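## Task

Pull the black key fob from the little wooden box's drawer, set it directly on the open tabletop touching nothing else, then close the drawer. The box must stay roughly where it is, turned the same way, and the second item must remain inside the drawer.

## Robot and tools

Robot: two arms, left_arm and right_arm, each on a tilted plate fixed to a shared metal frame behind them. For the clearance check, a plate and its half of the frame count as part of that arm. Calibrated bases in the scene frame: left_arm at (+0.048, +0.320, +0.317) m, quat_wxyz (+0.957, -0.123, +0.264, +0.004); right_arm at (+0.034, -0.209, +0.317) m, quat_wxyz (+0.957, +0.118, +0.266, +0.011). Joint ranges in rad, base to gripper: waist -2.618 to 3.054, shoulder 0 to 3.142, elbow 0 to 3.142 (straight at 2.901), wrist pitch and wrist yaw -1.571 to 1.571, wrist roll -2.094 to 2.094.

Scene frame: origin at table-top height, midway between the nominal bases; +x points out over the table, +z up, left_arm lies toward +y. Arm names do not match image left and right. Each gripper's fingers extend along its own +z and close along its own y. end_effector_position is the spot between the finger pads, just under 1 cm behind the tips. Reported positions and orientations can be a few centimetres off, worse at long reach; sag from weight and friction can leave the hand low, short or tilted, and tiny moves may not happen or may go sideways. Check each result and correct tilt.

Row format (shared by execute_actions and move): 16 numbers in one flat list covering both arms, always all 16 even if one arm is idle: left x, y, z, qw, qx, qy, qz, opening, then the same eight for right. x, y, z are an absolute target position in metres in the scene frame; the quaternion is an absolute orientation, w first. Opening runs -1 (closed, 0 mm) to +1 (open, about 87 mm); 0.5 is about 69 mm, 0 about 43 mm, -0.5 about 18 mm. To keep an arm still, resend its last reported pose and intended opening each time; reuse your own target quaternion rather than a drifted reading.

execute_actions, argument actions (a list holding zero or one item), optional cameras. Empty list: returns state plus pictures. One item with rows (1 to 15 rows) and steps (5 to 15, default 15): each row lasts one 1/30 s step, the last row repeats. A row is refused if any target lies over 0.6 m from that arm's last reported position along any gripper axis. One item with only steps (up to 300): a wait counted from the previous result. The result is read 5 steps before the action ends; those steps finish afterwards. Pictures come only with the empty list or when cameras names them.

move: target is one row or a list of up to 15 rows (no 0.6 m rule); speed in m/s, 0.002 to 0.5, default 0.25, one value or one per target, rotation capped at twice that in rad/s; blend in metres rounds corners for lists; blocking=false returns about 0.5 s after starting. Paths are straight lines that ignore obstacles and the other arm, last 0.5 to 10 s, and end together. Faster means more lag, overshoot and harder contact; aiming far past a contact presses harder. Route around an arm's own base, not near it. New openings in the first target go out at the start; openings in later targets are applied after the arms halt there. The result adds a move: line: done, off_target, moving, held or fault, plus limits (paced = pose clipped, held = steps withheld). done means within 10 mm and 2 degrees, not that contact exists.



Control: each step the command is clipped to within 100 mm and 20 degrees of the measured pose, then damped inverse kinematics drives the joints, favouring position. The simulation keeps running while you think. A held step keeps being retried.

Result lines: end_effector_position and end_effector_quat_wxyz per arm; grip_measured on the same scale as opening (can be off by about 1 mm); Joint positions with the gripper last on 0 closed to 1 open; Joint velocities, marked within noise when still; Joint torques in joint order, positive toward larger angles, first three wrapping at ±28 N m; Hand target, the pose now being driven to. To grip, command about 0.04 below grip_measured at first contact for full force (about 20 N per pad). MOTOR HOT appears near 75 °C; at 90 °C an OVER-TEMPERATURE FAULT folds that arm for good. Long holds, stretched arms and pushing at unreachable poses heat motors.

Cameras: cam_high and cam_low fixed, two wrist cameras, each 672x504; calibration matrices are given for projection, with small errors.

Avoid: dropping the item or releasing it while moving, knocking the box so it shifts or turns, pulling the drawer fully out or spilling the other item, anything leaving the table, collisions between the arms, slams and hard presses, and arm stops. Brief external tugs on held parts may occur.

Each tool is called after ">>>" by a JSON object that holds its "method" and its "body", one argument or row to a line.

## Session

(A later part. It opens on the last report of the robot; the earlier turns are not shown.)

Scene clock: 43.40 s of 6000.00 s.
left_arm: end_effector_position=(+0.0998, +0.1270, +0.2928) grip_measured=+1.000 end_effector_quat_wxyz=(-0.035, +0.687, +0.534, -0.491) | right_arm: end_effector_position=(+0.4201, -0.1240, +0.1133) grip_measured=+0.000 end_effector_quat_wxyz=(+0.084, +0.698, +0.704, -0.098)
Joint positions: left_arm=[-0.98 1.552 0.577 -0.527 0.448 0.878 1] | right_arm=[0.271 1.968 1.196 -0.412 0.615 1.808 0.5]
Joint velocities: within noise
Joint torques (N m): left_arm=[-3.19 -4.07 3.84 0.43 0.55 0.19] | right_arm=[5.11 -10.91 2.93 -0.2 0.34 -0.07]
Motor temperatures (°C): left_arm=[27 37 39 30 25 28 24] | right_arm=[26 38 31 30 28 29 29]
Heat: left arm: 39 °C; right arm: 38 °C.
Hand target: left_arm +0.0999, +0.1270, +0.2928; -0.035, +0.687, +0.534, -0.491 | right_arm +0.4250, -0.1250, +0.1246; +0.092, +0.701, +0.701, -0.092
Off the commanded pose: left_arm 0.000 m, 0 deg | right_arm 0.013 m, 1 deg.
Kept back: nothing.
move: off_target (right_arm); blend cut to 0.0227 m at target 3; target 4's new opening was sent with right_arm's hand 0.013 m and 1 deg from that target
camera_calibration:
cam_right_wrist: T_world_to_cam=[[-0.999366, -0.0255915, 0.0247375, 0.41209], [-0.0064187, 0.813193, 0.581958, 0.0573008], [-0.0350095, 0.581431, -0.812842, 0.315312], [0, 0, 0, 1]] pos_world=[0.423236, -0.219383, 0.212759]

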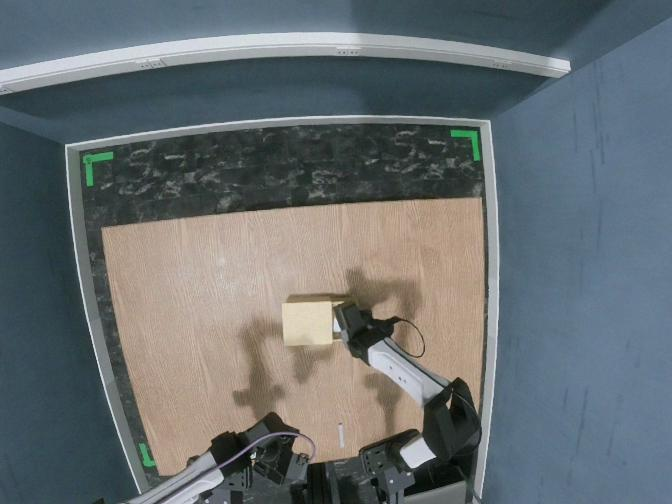

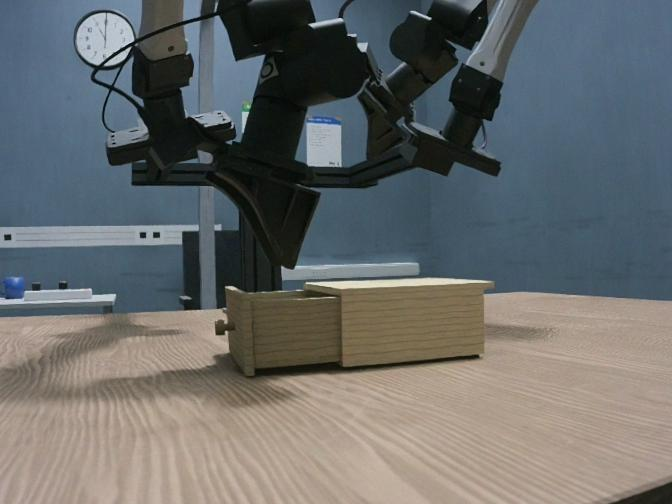

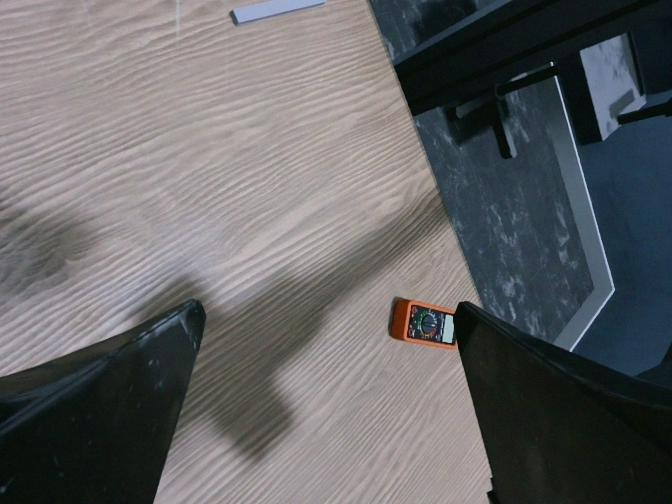

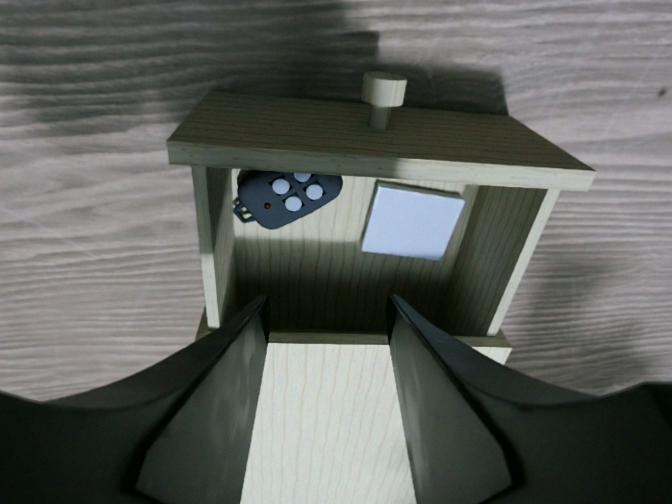

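>>> {"method": "move", "body": {
  "target": [
    [0.0998, 0.1270, 0.2928, -0.035, 0.687, 0.534, -0.491, 1, 0.459, -0.136, 0.095, 0.2303, 0.6942, 0.6686, -0.1349, -1],
    [0.0998, 0.1270, 0.2928, -0.035, 0.687, 0.534, -0.491, 1, 0.459, -0.141, 0.018, 0.2303, 0.6942, 0.6686, -0.1349, -1]
  ],
  "speed": [0.25, 0.08],
  "blend": [0.01, 0],
  "cameras": ["cam_low", "cam_right_wrist"]
}}

Scene clock: 46.23 s of 6000.00 s.
left_arm: end_effector_position=(+0.0998, +0.1270, +0.2928) grip_measured=+1.000 end_effector_quat_wxyz=(-0.035, +0.687, +0.534, -0.491) | right_arm: end_effector_position=(+0.4523, -0.1407, +0.0278) grip_measured=-0.974 end_effector_quat_wxyz=(+0.232, +0.683, +0.677, -0.147)
Joint positions: left_arm=[-0.98 1.552 0.577 -0.527 0.448 0.878 1] | right_arm=[0.26 2.316 1.363 -0.12 0.918 1.761 0.013]
Joint velocities: within noise
Joint torques (N m): left_arm=[-3.21 -4.08 3.85 0.44 0.54 0.18] | right_arm=[3.38 -6.83 4.83 0.5 0.13 -0.2]
Motor temperatures (°C): left_arm=[27 37 39 30 25 28 24] | right_arm=[26 38 31 30 28 29 29]
Heat: left arm: 39 °C; right arm: 38 °C.
Hand target: left_arm +0.0999, +0.1270, +0.2928; -0.035, +0.687, +0.534, -0.491 | right_arm +0.4587, -0.1411, +0.0186; +0.230, +0.694, +0.669, -0.135
Off the commanded pose: left_arm 0.000 m, 0 deg | right_arm 0.012 m, 2 deg.
Kept back: nothing.
move: off_target (right_arm)
camera_calibration:
cam_right_wrist: T_world_to_cam=[[-0.993146, -0.0419927, -0.109075, 0.444555], [-0.0754601, 0.943036, 0.324019, 0.177551], [0.0892548, 0.330029, -0.939742, 0.168622], [0, 0, 0, 1]] pos_world=[0.439855, -0.204419, 0.149421]
Images, in order (width x height): cam_low 672x504, cam_right_wrist 672x504.

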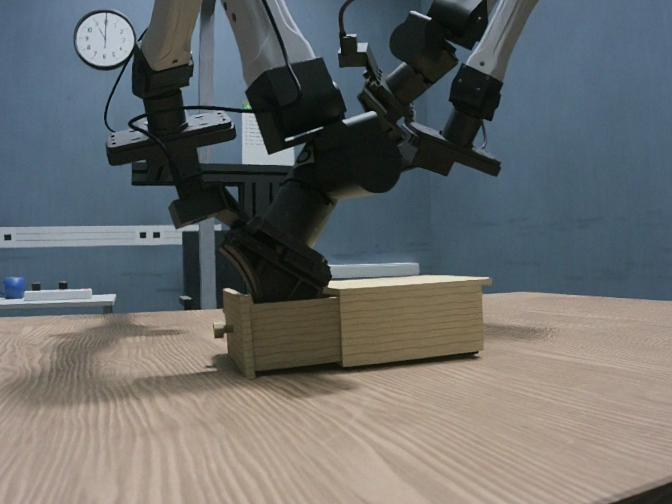

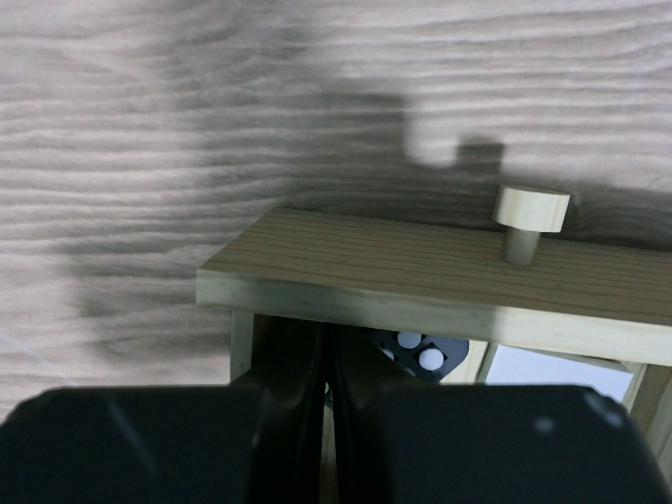

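>>> {"method": "move", "body": {
  "target": [
    [0.0998, 0.1270, 0.2928, -0.035, 0.687, 0.534, -0.491, 1, 0.448, -0.098, 0.017, 0.0494, 0.7054, 0.7054, 0.0494, -1]
  ],
  "speed": [0.1],
  "cameras": ["cam_low", "cam_right_wrist"]
}}

Scene clock: 49.80 s of 6000.00 s.
left_arm: end_effector_position=(+0.0998, +0.1270, +0.2928) grip_measured=+1.000 end_effector_quat_wxyz=(-0.035, +0.687, +0.534, -0.491) | right_arm: end_effector_position=(+0.4562, -0.0952, +0.0284) grip_measured=-0.974 end_effector_quat_wxyz=(+0.055, +0.706, +0.704, +0.053)
Joint positions: left_arm=[-0.98 1.552 0.577 -0.527 0.448 0.878 1] | right_arm=[0.15 2.223 1.217 0.107 0.324 1.615 0.013]
Joint velocities: within noise
Joint torques (N m): left_arm=[-3.22 -4.08 3.79 0.43 0.53 0.19] | right_arm=[2.66 -6.53 2.15 0.59 -0.02 -0.26]
Motor temperatures (°C): left_arm=[27 37 39 30 25 27 23] | right_arm=[26 38 31 30 28 29 29]
Heat: left arm: 39 °C; right arm: 38 °C.
Hand target: left_arm +0.0999, +0.1270, +0.2928; -0.035, +0.687, +0.534, -0.491 | right_arm +0.4477, -0.0980, +0.0175; +0.049, +0.705, +0.705, +0.049
Off the commanded pose: left_arm 0.000 m, 0 deg | right_arm 0.014 m, 1 deg.
Kept back: nothing.
move: off_target (right_arm)
camera_calibration:
cam_right_wrist: T_world_to_cam=[[-0.98778, -0.0174084, -0.154879, 0.451591], [-0.129961, 0.640525, 0.756861, 0.118467], [0.0860282, 0.76774, -0.63496, 0.188281], [0, 0, 0, 1]] pos_world=[0.445271, -0.21257, 0.0998295]
Images, in order (width x height): cam_low 672x504, cam_right_wrist 672x504.

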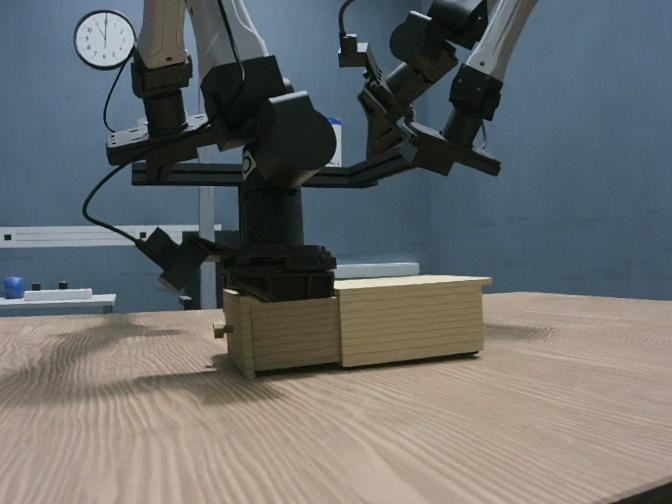

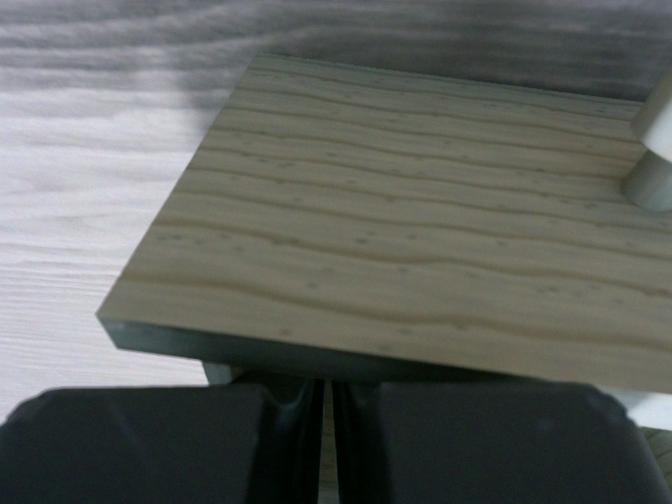

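>>> {"method": "move", "body": {
  "target": [
    [0.0998, 0.1270, 0.2928, -0.035, 0.687, 0.534, -0.491, 1, 0.448, -0.102, 0.085, 0.0494, 0.7054, 0.7054, 0.0494, -1],
    [0.0998, 0.1270, 0.2928, -0.035, 0.687, 0.534, -0.491, 1, 0.425, -0.125, 0.130, 0.0923, 0.7010, 0.7010, -0.0923, -1]
  ],
  "speed": [0.2, 0.3],
  "blend": [0.03, 0],
  "cameras": ["cam_high", "cam_low", "cam_right_wrist"]
}}

Scene clock: 51.63 s of 6000.00 s.
left_arm: end_effector_position=(+0.0998, +0.1270, +0.2928) grip_measured=+1.000 end_effector_quat_wxyz=(-0.035, +0.687, +0.534, -0.491) | right_arm: end_effector_position=(+0.4096, -0.1253, +0.1155) grip_measured=-0.974 end_effector_quat_wxyz=(+0.078, +0.694, +0.707, -0.106)
Joint positions: left_arm=[-0.98 1.552 0.577 -0.527 0.448 0.878 1] | right_arm=[0.275 1.953 1.17 -0.426 0.616 1.813 0.013]
Joint velocities: within noise
Joint torques (N m): left_arm=[-3.17 -4.1 3.82 0.43 0.54 0.2] | right_arm=[5.2 -10.8 5.38 -0.23 0.32 -0.03]
Motor temperatures (°C): left_arm=[27 37 39 30 25 27 23] | right_arm=[26 39 31 30 28 29 29]
Heat: left arm: 39 °C; right arm: 39 °C.
Hand target: left_arm +0.0999, +0.1270, +0.2928; -0.035, +0.687, +0.534, -0.491 | right_arm +0.4247, -0.1250, +0.1298; +0.092, +0.701, +0.701, -0.092
Off the commanded pose: left_arm 0.000 m, 0 deg | right_arm 0.021 m, 2 deg.
Kept back: nothing.
move: off_target (right_arm)
camera_calibration:
cam_right_wrist: T_world_to_cam=[[-0.998416, -0.033313, 0.0453475, 0.397813], [-0.00091686, 0.815436, 0.578846, 0.055395], [-0.0562611, 0.577888, -0.814175, 0.325969], [0, 0, 0, 1]] pos_world=[0.415573, -0.220292, 0.215291]
Images, in order (width x height): cam_high 672x504, cam_low 672x504, cam_right_wrist 672x504.

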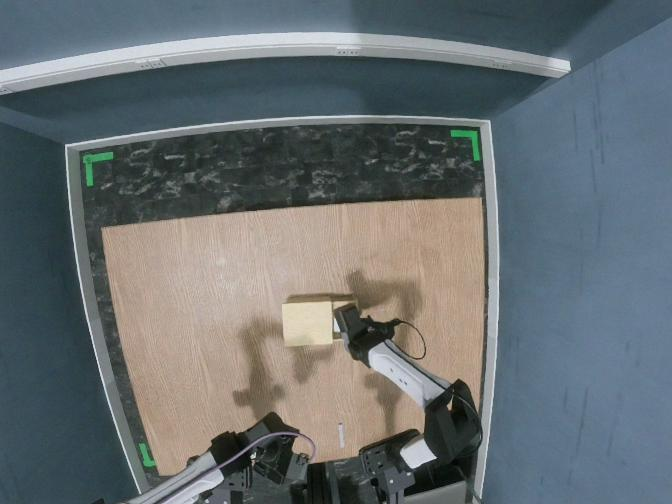

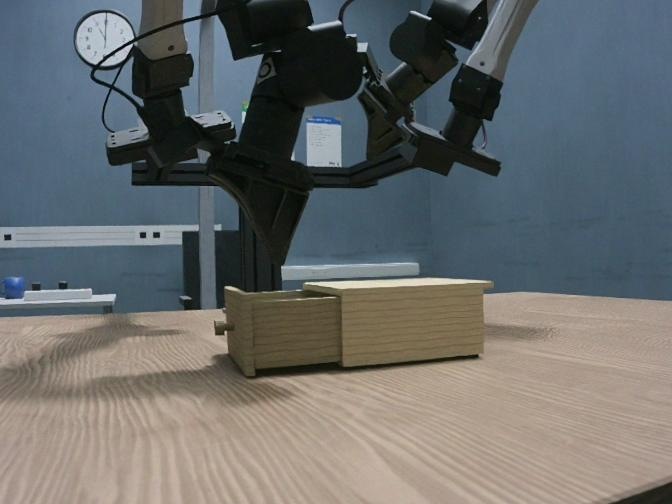

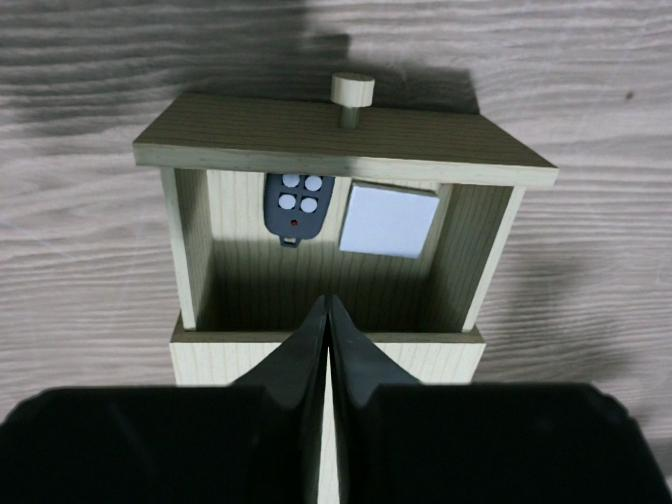

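>>> {"method": "zoom_image", "body": {
  "camera": "cam_right_wrist",
  "region": [180, 140, 460, 350]
}}

Scaled by 1.800 from the camera's 672x504 image, which has a finer 960x720 frame.

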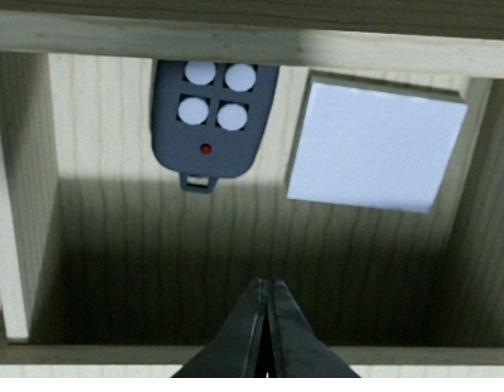

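>>> {"method": "move", "body": {
  "target": [
    [0.0998, 0.1270, 0.2928, -0.035, 0.687, 0.534, -0.491, 1, 0.427, -0.111, 0.078, 0.0985, 0.7482, 0.6505, -0.0849, -0.05]
  ],
  "speed": [0.12],
  "cameras": ["cam_low", "cam_right_wrist"]
}}

Scene clock: 54.20 s of 6000.00 s.
left_arm: end_effector_position=(+0.0998, +0.1270, +0.2928) grip_measured=+1.000 end_effector_quat_wxyz=(-0.035, +0.687, +0.534, -0.491) | right_arm: end_effector_position=(+0.4230, -0.1110, +0.0827) grip_measured=-0.050 end_effector_quat_wxyz=(+0.093, +0.743, +0.657, -0.086)
Joint positions: left_arm=[-0.98 1.552 0.577 -0.527 0.448 0.878 1] | right_arm=[0.275 2.072 1.209 -0.306 0.617 1.936 0.475]
Joint velocities: within noise
Joint torques (N m): left_arm=[-3.19 -4.07 3.79 0.43 0.54 0.18] | right_arm=[4.16 -6.91 4.67 0.1 0.26 0.01]
Motor temperatures (°C): left_arm=[27 37 39 30 25 27 23] | right_arm=[26 39 31 30 28 29 29]
Heat: left arm: 39 °C; right arm: 39 °C.
Hand target: left_arm +0.0999, +0.1270, +0.2928; -0.035, +0.687, +0.534, -0.491 | right_arm +0.4270, -0.1110, +0.0782; +0.099, +0.748, +0.651, -0.085
Off the commanded pose: left_arm 0.000 m, 0 deg | right_arm 0.006 m, 1 deg.
Kept back: nothing.
move: done
camera_calibration:
cam_right_wrist: T_world_to_cam=[[-0.994759, 0.0998083, -0.0222109, 0.431953], [0.0680611, 0.808444, 0.584624, 0.0322981], [0.0763066, 0.580048, -0.811, 0.235673], [0, 0, 0, 1]] pos_world=[0.409507, -0.205925, 0.181842]
Images, in order (width x height): cam_low 672x504, cam_right_wrist 672x504.

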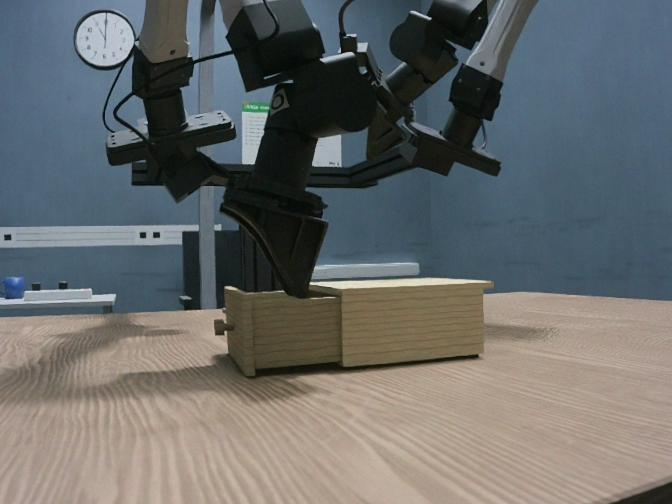

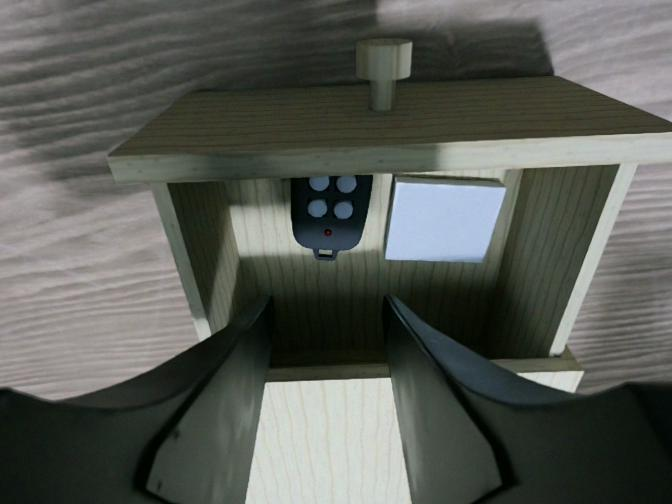

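>>> {"method": "move", "body": {
  "target": [
    [0.0998, 0.1270, 0.2928, -0.035, 0.687, 0.534, -0.491, 1, 0.427, -0.113, 0.021, 0.0985, 0.7482, 0.6505, -0.0849, -0.05]
  ],
  "speed": [0.08],
  "cameras": ["cam_low", "cam_right_wrist"]
}}

Scene clock: 55.70 s of 6000.00 s.
left_arm: end_effector_position=(+0.0998, +0.1270, +0.2928) grip_measured=+1.000 end_effector_quat_wxyz=(-0.035, +0.687, +0.534, -0.491) | right_arm: end_effector_position=(+0.4235, -0.1119, +0.0282) grip_measured=-0.050 end_effector_quat_wxyz=(+0.098, +0.746, +0.653, -0.089)
Joint positions: left_arm=[-0.98 1.552 0.577 -0.527 0.448 0.878 1] | right_arm=[0.229 2.248 1.281 -0.175 0.61 1.896 0.475]
Joint velocities: within noise
Joint torques (N m): left_arm=[-3.22 -4.14 3.79 0.43 0.55 0.19] | right_arm=[3.37 -6.89 4.04 0.23 0.16 -0.23]
Motor temperatures (°C): left_arm=[27 37 39 30 25 27 23] | right_arm=[26 39 31 30 28 29 29]
Heat: left arm: 39 °C; right arm: 39 °C.
Hand target: left_arm +0.0999, +0.1270, +0.2928; -0.035, +0.687, +0.534, -0.491 | right_arm +0.4269, -0.1131, +0.0212; +0.099, +0.748, +0.650, -0.085
Off the commanded pose: left_arm 0.000 m, 0 deg | right_arm 0.008 m, 1 deg.
Kept back: nothing.
move: done
camera_calibration:
cam_right_wrist: T_world_to_cam=[[-0.993828, 0.107857, -0.0259544, 0.431865], [0.0733974, 0.814719, 0.575191, 0.0635506], [0.0831839, 0.569736, -0.817607, 0.188014], [0, 0, 0, 1]] pos_world=[0.408895, -0.205474, 0.128377]
Images, in order (width x height): cam_low 672x504, cam_right_wrist 672x504.

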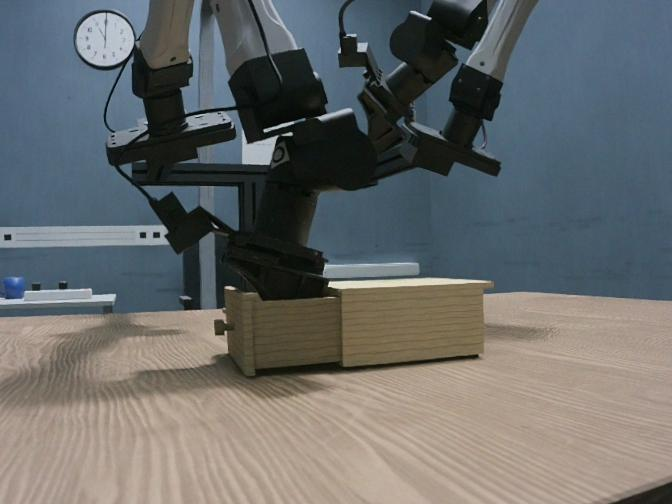

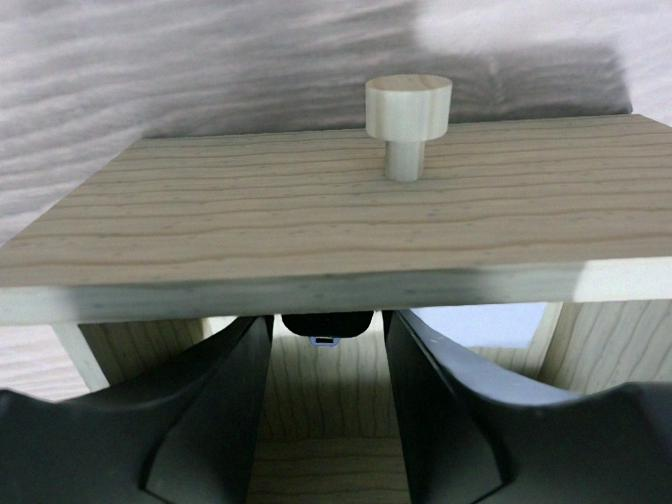

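>>> {"method": "move", "body": {
  "target": [
    [0.0998, 0.1270, 0.2928, -0.035, 0.687, 0.534, -0.491, 1, 0.427, -0.113, 0.015, 0.0985, 0.7482, 0.6505, -0.0849, -0.05],
    [0.0998, 0.1270, 0.2928, -0.035, 0.687, 0.534, -0.491, 1, 0.427, -0.113, 0.015, 0.0985, 0.7482, 0.6505, -0.0849, -0.6],
    [0.0998, 0.1270, 0.2928, -0.035, 0.687, 0.534, -0.491, 1, 0.425, -0.116, 0.06, 0.0985, 0.7482, 0.6505, -0.0849, -0.6]
  ],
  "speed": [0.06, 0.06, 0.08],
  "cameras": ["cam_low", "cam_right_wrist"]
}}

Scene clock: 58.10 s of 6000.00 s.
left_arm: end_effector_position=(+0.0998, +0.1270, +0.2928) grip_measured=+1.000 end_effector_quat_wxyz=(-0.035, +0.687, +0.534, -0.491) | right_arm: end_effector_position=(+0.4161, -0.1187, +0.0453) grip_measured=-0.200 end_effector_quat_wxyz=(+0.094, +0.745, +0.653, -0.096)
Joint positions: left_arm=[-0.98 1.552 0.577 -0.527 0.448 0.878 1] | right_arm=[0.231 2.179 1.228 -0.212 0.609 1.906 0.4]
Joint velocities: within noise
Joint torques (N m): left_arm=[-3.19 -4.1 3.84 0.44 0.54 0.19] | right_arm=[5.79 -11.6 2.06 -0.21 0.23 -0.03]
Motor temperatures (°C): left_arm=[27 37 39 30 25 27 23] | right_arm=[26 39 31 30 28 29 29]
Heat: left arm: 39 °C; right arm: 39 °C.
Hand target: left_arm +0.0999, +0.1270, +0.2928; -0.035, +0.687, +0.534, -0.491 | right_arm +0.4248, -0.1160, +0.0594; +0.098, +0.748, +0.651, -0.085
Off the commanded pose: left_arm 0.000 m, 0 deg | right_arm 0.017 m, 1 deg.
Kept back: nothing.
move: off_target (right_arm); target 2's new opening was sent with right_arm's hand 0.012 m and 1 deg from that target
camera_calibration:
cam_right_wrist: T_world_to_cam=[[-0.99398, 0.109095, -0.0100802, 0.425217], [0.0837432, 0.815863, 0.572149, 0.0557485], [0.0706427, 0.567861, -0.820088, 0.211637], [0, 0, 0, 1]] pos_world=[0.403038, -0.212052, 0.14595]
Images, in order (width x height): cam_low 672x504, cam_right_wrist 672x504.

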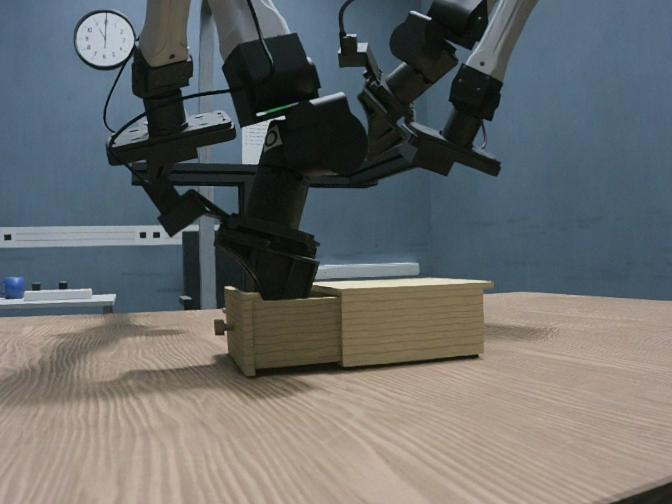

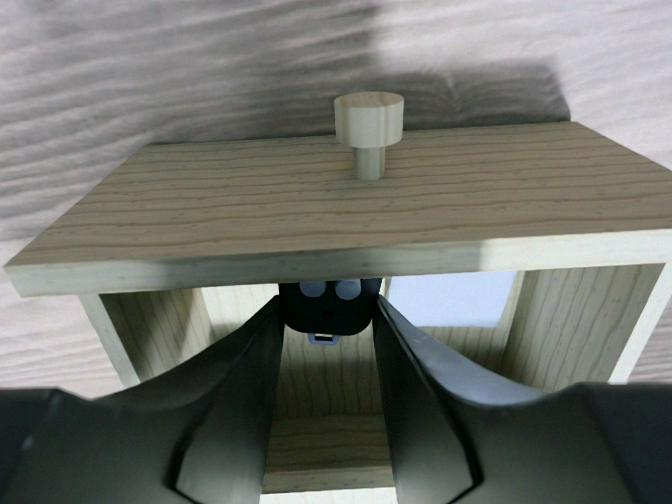

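>>> {"method": "move", "body": {
  "target": [
    [0.0998, 0.1270, 0.2928, -0.035, 0.687, 0.534, -0.491, 1, 0.427, -0.122, 0.13, 0.0985, 0.7482, 0.6505, -0.0849, -0.6],
    [0.0998, 0.1270, 0.2928, -0.035, 0.687, 0.534, -0.491, 1, 0.455, -0.28, 0.11, 0.0985, 0.7482, 0.6505, -0.0849, -0.6],
    [0.0998, 0.1270, 0.2928, -0.035, 0.687, 0.534, -0.491, 1, 0.455, -0.285, 0.05, 0.0985, 0.7482, 0.6505, -0.0849, -0.6]
  ],
  "speed": [0.15, 0.25, 0.12],
  "blend": [0.03, 0.03, 0],
  "cameras": ["cam_high", "cam_low", "cam_right_wrist"]
}}

Scene clock: 60.83 s of 6000.00 s.
left_arm: end_effector_position=(+0.0998, +0.1270, +0.2928) grip_measured=+1.000 end_effector_quat_wxyz=(-0.035, +0.687, +0.534, -0.491) | right_arm: end_effector_position=(+0.4512, -0.2822, +0.0545) grip_measured=-0.200 end_effector_quat_wxyz=(+0.096, +0.748, +0.650, -0.089)
Joint positions: left_arm=[-0.98 1.552 0.577 -0.527 0.448 0.878 1] | right_arm=[-0.17 2.033 1.244 -0.162 0.402 1.508 0.4]
Joint velocities: within noise
Joint torques (N m): left_arm=[-3.21 -4.12 3.84 0.42 0.53 0.18] | right_arm=[0.98 -7.79 5.07 0.29 0.17 -0.28]
Motor temperatures (°C): left_arm=[27 37 39 30 25 27 23] | right_arm=[26 39 31 30 28 29 29]
Heat: left arm: 39 °C; right arm: 39 °C.
Hand target: left_arm +0.0999, +0.1270, +0.2928; -0.035, +0.687, +0.534, -0.491 | right_arm +0.4548, -0.2850, +0.0501; +0.099, +0.748, +0.650, -0.085
Off the commanded pose: left_arm 0.000 m, 0 deg | right_arm 0.007 m, 1 deg.
Kept back: nothing.
move: done
camera_calibration:
cam_right_wrist: T_world_to_cam=[[-0.993049, 0.115075, -0.0247323, 0.480084], [0.0796143, 0.811469, 0.578947, 0.18122], [0.0866917, 0.572954, -0.81499, 0.303411], [0, 0, 0, 1]] pos_world=[0.436016, -0.37614, 0.154234]
Images, in order (width x height): cam_high 672x504, cam_low 672x504, cam_right_wrist 672x504.

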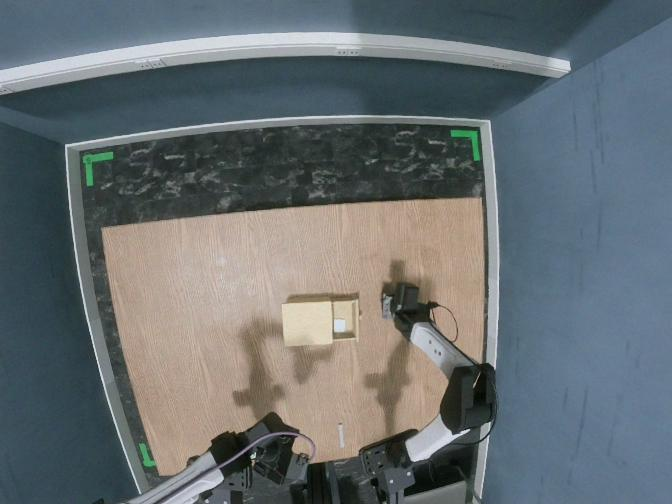

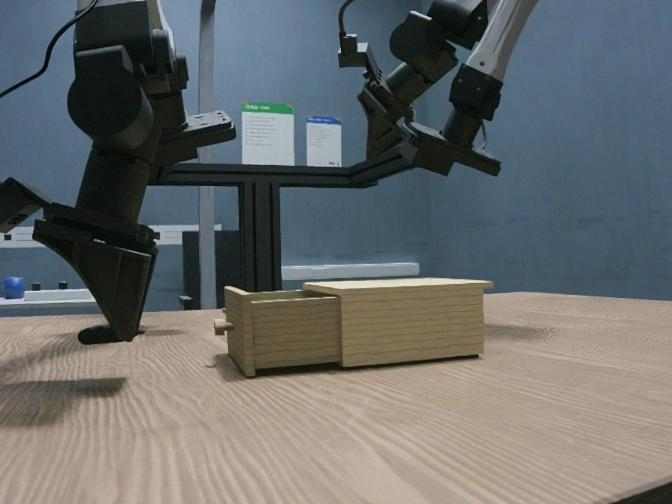

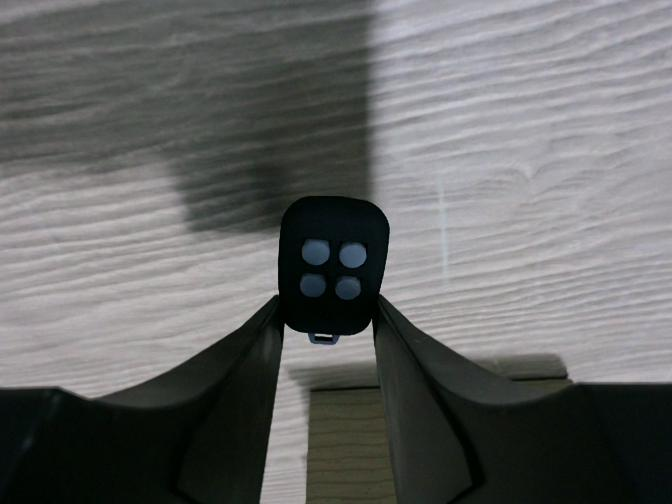

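>>> {"method": "move", "body": {
  "target": [
    [0.0998, 0.1270, 0.2928, -0.035, 0.687, 0.534, -0.491, 1, 0.455, -0.285, 0.014, 0.0985, 0.7482, 0.6505, -0.0849, -0.6]
  ],
  "speed": [0.05],
  "cameras": ["cam_low", "cam_right_wrist"]
}}

Scene clock: 62.10 s of 6000.00 s.
left_arm: end_effector_position=(+0.0998, +0.1270, +0.2928) grip_measured=+1.000 end_effector_quat_wxyz=(-0.035, +0.687, +0.534, -0.491) | right_arm: end_effector_position=(+0.4515, -0.2815, +0.0196) grip_measured=-0.200 end_effector_quat_wxyz=(+0.095, +0.748, +0.651, -0.088)
Joint positions: left_arm=[-0.98 1.552 0.577 -0.527 0.448 0.878 1] | right_arm=[-0.181 2.154 1.302 -0.097 0.395 1.498 0.4]
Joint velocities: within noise
Joint torques (N m): left_arm=[-3.26 -4.1 3.75 0.43 0.54 0.19] | right_arm=[0.91 -7.66 4.85 0.32 0.14 -0.25]
Motor temperatures (°C): left_arm=[27 37 39 30 25 27 23] | right_arm=[26 39 31 30 28 29 29]
Heat: left arm: 39 °C; right arm: 39 °C.
Hand target: left_arm +0.0999, +0.1270, +0.2928; -0.035, +0.687, +0.534, -0.491 | right_arm +0.4547, -0.2851, +0.0142; +0.098, +0.748, +0.650, -0.085
Off the commanded pose: left_arm 0.000 m, 0 deg | right_arm 0.008 m, 1 deg.
Kept back: nothing.
move: done
camera_calibration:
cam_right_wrist: T_world_to_cam=[[-0.993176, 0.114132, -0.0239976, 0.479234], [0.0791747, 0.81089, 0.579818, 0.200804], [0.0856353, 0.573961, -0.814393, 0.275351], [0, 0, 0, 1]] pos_world=[0.436485, -0.375567, 0.119315]
Images, in order (width x height): cam_low 672x504, cam_right_wrist 672x504.

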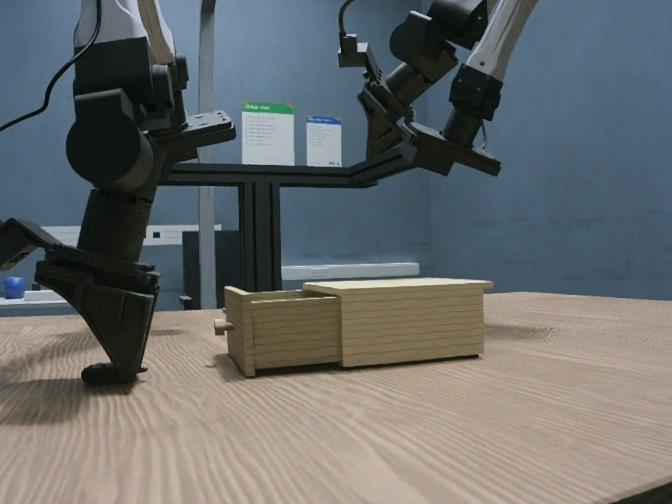

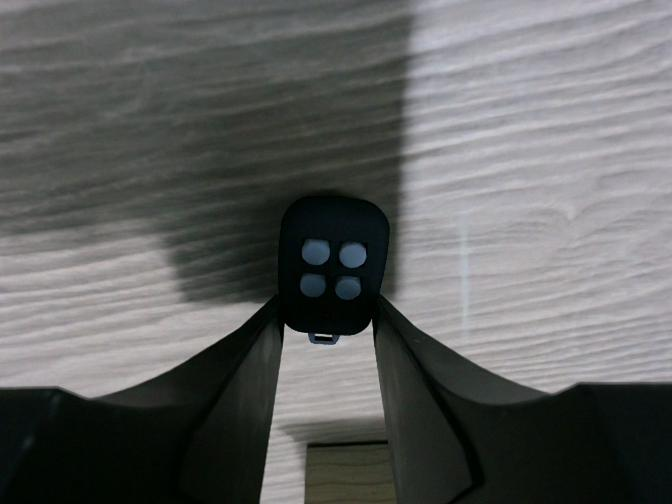

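>>> {"method": "move", "body": {
  "target": [
    [0.0998, 0.1270, 0.2928, -0.035, 0.687, 0.534, -0.491, 1, 0.455, -0.285, 0.006, 0.0985, 0.7482, 0.6505, -0.0849, -0.6]
  ],
  "speed": [0.05],
  "cameras": ["cam_low", "cam_right_wrist"]
}}

>>> {"method": "zoom_image", "body": {
  "camera": "cam_low",
  "region": [50, 320, 190, 425]
}}

Scene clock: 65.07 s of 6000.00 s.
left_arm: end_effector_position=(+0.0998, +0.1270, +0.2928) grip_measured=+1.000 end_effector_quat_wxyz=(-0.035, +0.687, +0.534, -0.491) | right_arm: end_effector_position=(+0.4537, -0.2812, +0.0159) grip_measured=-0.200 end_effector_quat_wxyz=(+0.097, +0.747, +0.652, -0.086)
Joint positions: left_arm=[-0.98 1.552 0.577 -0.527 0.448 0.878 1] | right_arm=[-0.181 2.168 1.315 -0.089 0.394 1.495 0.4]
Joint velocities: within noise
Joint torques (N m): left_arm=[-3.19 -4.08 3.81 0.43 0.54 0.19] | right_arm=[0.62 -6.68 5.03 0.41 0.13 -0.22]
Motor temperatures (°C): left_arm=[27 37 39 30 25 27 23] | right_arm=[26 39 31 30 28 29 29]
Heat: left arm: 39 °C; right arm: 39 °C.
Hand target: left_arm +0.0999, +0.1270, +0.2928; -0.035, +0.687, +0.534, -0.491 | right_arm +0.4546, -0.2851, +0.0063; +0.099, +0.748, +0.651, -0.085
Off the commanded pose: left_arm 0.000 m, 0 deg | right_arm 0.011 m, 0 deg.
Kept back: nothing.
move: off_target (right_arm)
camera_calibration:
cam_right_wrist: T_world_to_cam=[[-0.993354, 0.111514, -0.0284909, 0.480737], [0.0744051, 0.811038, 0.580242, 0.204788], [0.0878124, 0.574266, -0.813946, 0.271004], [0, 0, 0, 1]] pos_world=[0.438508, -0.375328, 0.115453]
Images, in order (width x height): cam_low 672x504, cam_right_wrist 672x504.

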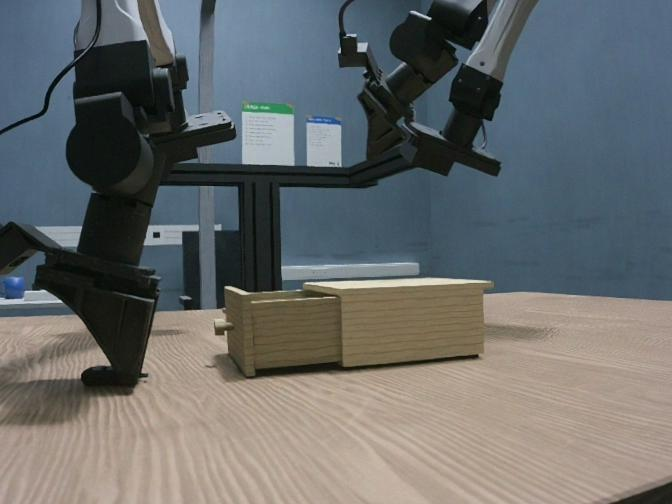

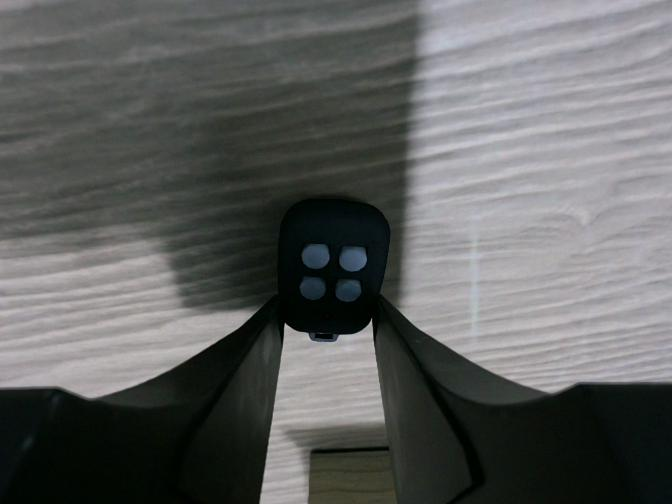

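Scaled by 3.600 from the camera's 672x504 image, which has a finer 960x720 frame.

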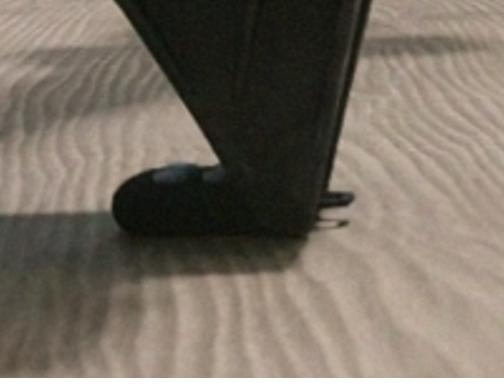

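>>> {"method": "move", "body": {
  "target": [
    [0.0998,0.1270,0.2928,-0.035,0.687,0.534,-0.491,1,0.455,-0.285,0.010,0.0985,0.7482,0.6505,-0.0849,0.05],
    [0.0998,0.1270,0.2928,-0.035,0.687,0.534,-0.491,1,0.455,-0.285,0.05,0.0985,0.7482,0.6505,-0.0849,0.05],
    [0.0998,0.1270,0.2928,-0.035,0.687,0.534,-0.491,1,0.45,-0.27,0.12,0.0,0.7071,0.7071,0.0,0.05]
  ],
  "speed": [0.1,0.1,0.2],
  "blend": [0,0.02,0]
}}

Scene clock: 68.27 s of 6000.00 s.
left_arm: end_effector_position=(+0.0998, +0.1270, +0.2928) grip_measured=+1.000 end_effector_quat_wxyz=(-0.035, +0.687, +0.534, -0.491) | right_arm: end_effector_position=(+0.4380, -0.2629, +0.1041) grip_measured=+0.050 end_effector_quat_wxyz=(-0.015, +0.706, +0.708, -0.012)
Joint positions: left_arm=[-0.98 1.552 0.577 -0.527 0.448 0.878 1] | right_arm=[-0.228 1.893 1.243 -0.378 0.117 1.335 0.525]
Joint velocities: within noise
Joint torques (N m): left_arm=[-3.23 -4.07 3.81 0.44 0.55 0.19] | right_arm=[0.47 -12.37 5.12 -0.05 -0.03 -0.25]
Motor temperatures (°C): left_arm=[27 37 39 30 25 27 23] | right_arm=[26 39 31 30 28 29 29]
Heat: left arm: 39 °C; right arm: 39 °C.
Hand target: left_arm +0.0999, +0.1270, +0.2928; -0.035, +0.687, +0.534, -0.491 | right_arm +0.4498, -0.2699, +0.1196; +0.000, +0.707, +0.707, +0.000
Off the commanded pose: left_arm 0.000 m, 0 deg | right_arm 0.021 m, 2 deg.
Kept back: nothing.
move: off_target (right_arm); blend cut to 0.0199 m at target 2
camera_calibration:
cam_right_wrist: T_world_to_cam=[[-0.999106, -0.022408, 0.0358515, 0.426203], [0.0134623, 0.635234, 0.772203, 0.100375], [-0.0400776, 0.771995, -0.634364, 0.423008], [0, 0, 0, 1]] pos_world=[0.441424, -0.380771, 0.175551]

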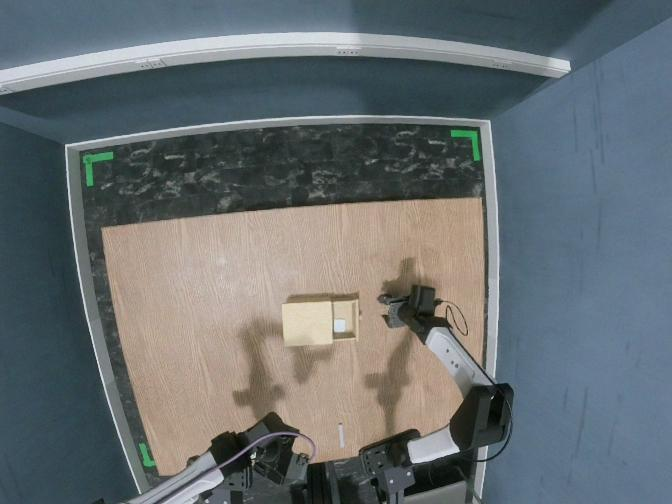

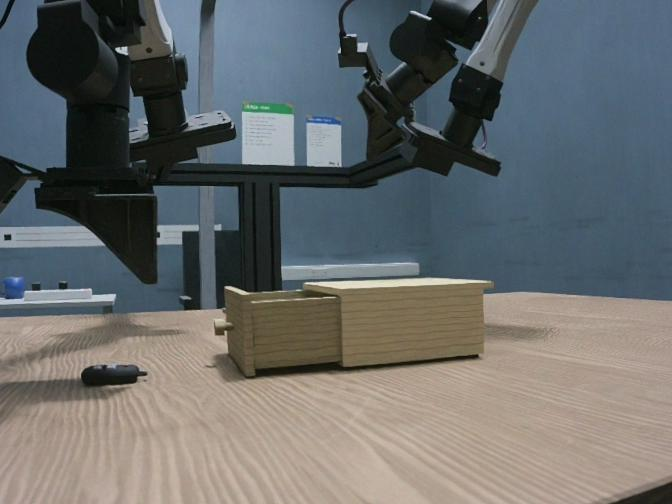

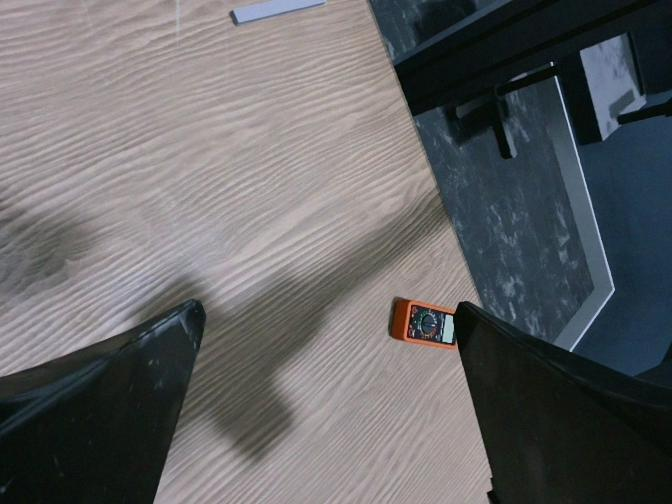

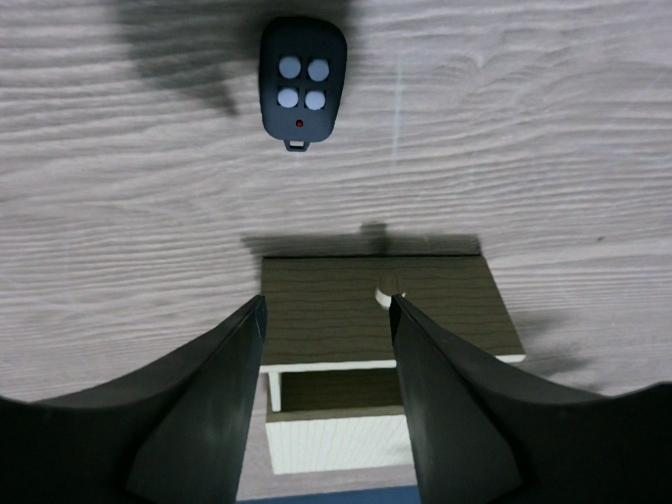

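>>> {"method": "move", "body": {
  "target": [
    [0.0998,0.1270,0.2928,-0.035,0.687,0.534,-0.491,1,0.404,-0.22,0.06,0,0.7071,0.7071,0,0.05],
    [0.0998,0.1270,0.2928,-0.035,0.687,0.534,-0.491,1,0.404,-0.195,0.036,0,0.7071,0.7071,0,0.05],
    [0.0998,0.1270,0.2928,-0.035,0.687,0.534,-0.491,1,0.404,-0.09,0.036,0,0.7071,0.7071,0,0.05]
  ],
  "speed": [0.15,0.1,0.06],
  "blend": [0.015,0.01,0]
}}

Scene clock: 72.30 s of 6000.00 s.
left_arm: end_effector_position=(+0.0998, +0.1270, +0.2928) grip_measured=+1.000 end_effector_quat_wxyz=(-0.035, +0.687, +0.534, -0.491) | right_arm: end_effector_position=(+0.4104, -0.1150, +0.0378) grip_measured=+0.050 end_effector_quat_wxyz=(+0.025, +0.714, +0.700, -0.014)
Joint positions: left_arm=[-0.98 1.552 0.577 -0.527 0.448 0.878 1] | right_arm=[0.14 2.149 1.127 -0.024 0.362 1.669 0.525]
Joint velocities: within noise
Joint torques (N m): left_arm=[-3.18 -4.03 3.84 0.44 0.55 0.19] | right_arm=[7.23 -6.15 3.26 0.08 -0.31 -0.01]
Motor temperatures (°C): left_arm=[27 37 39 30 25 27 23] | right_arm=[26 39 31 30 28 29 29]
Heat: left arm: 39 °C; right arm: 39 °C.
Hand target: left_arm +0.0999, +0.1270, +0.2928; -0.035, +0.687, +0.534, -0.491 | right_arm +0.4033, -0.0908, +0.0369; +0.000, +0.707, +0.707, +0.000
Off the commanded pose: left_arm 0.000 m, 0 deg | right_arm 0.026 m, 4 deg.
Kept back: nothing.
move: off_target (right_arm)
camera_calibration:
cam_right_wrist: T_world_to_cam=[[-0.999857, -0.000795657, -0.0168882, 0.409112], [-0.012916, 0.680514, 0.732621, 0.0756097], [0.0109098, 0.732735, -0.680427, 0.241981], [0, 0, 0, 1]] pos_world=[0.40739, -0.228436, 0.116166]

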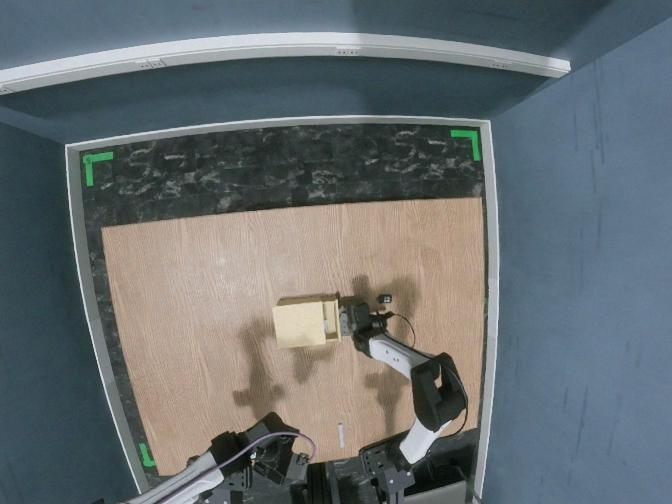

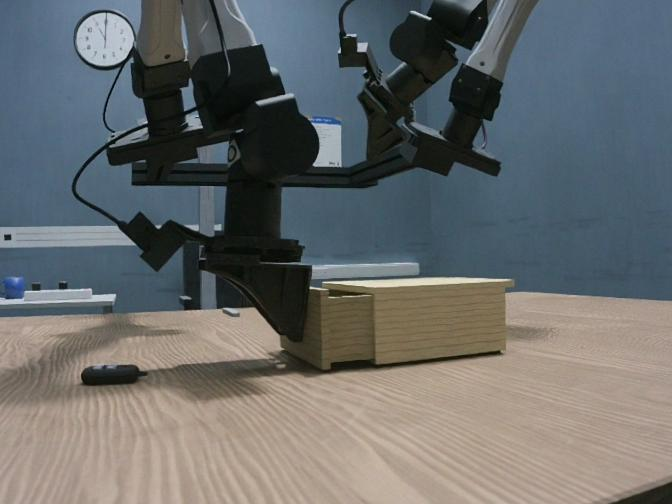

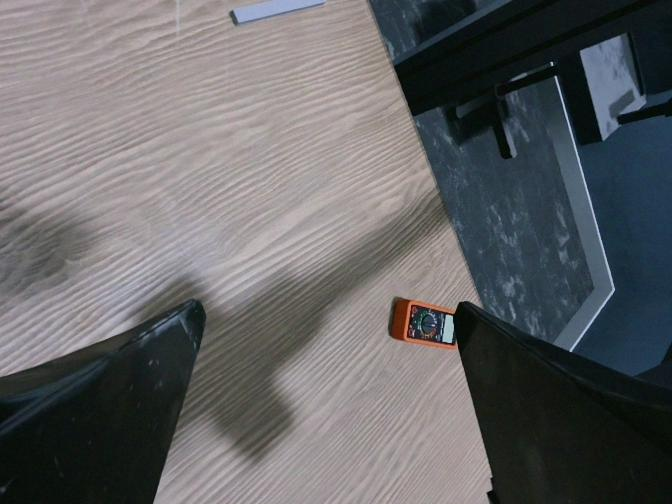

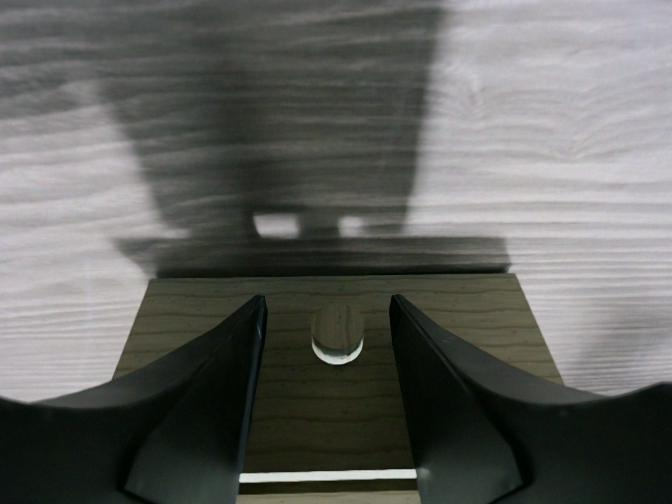

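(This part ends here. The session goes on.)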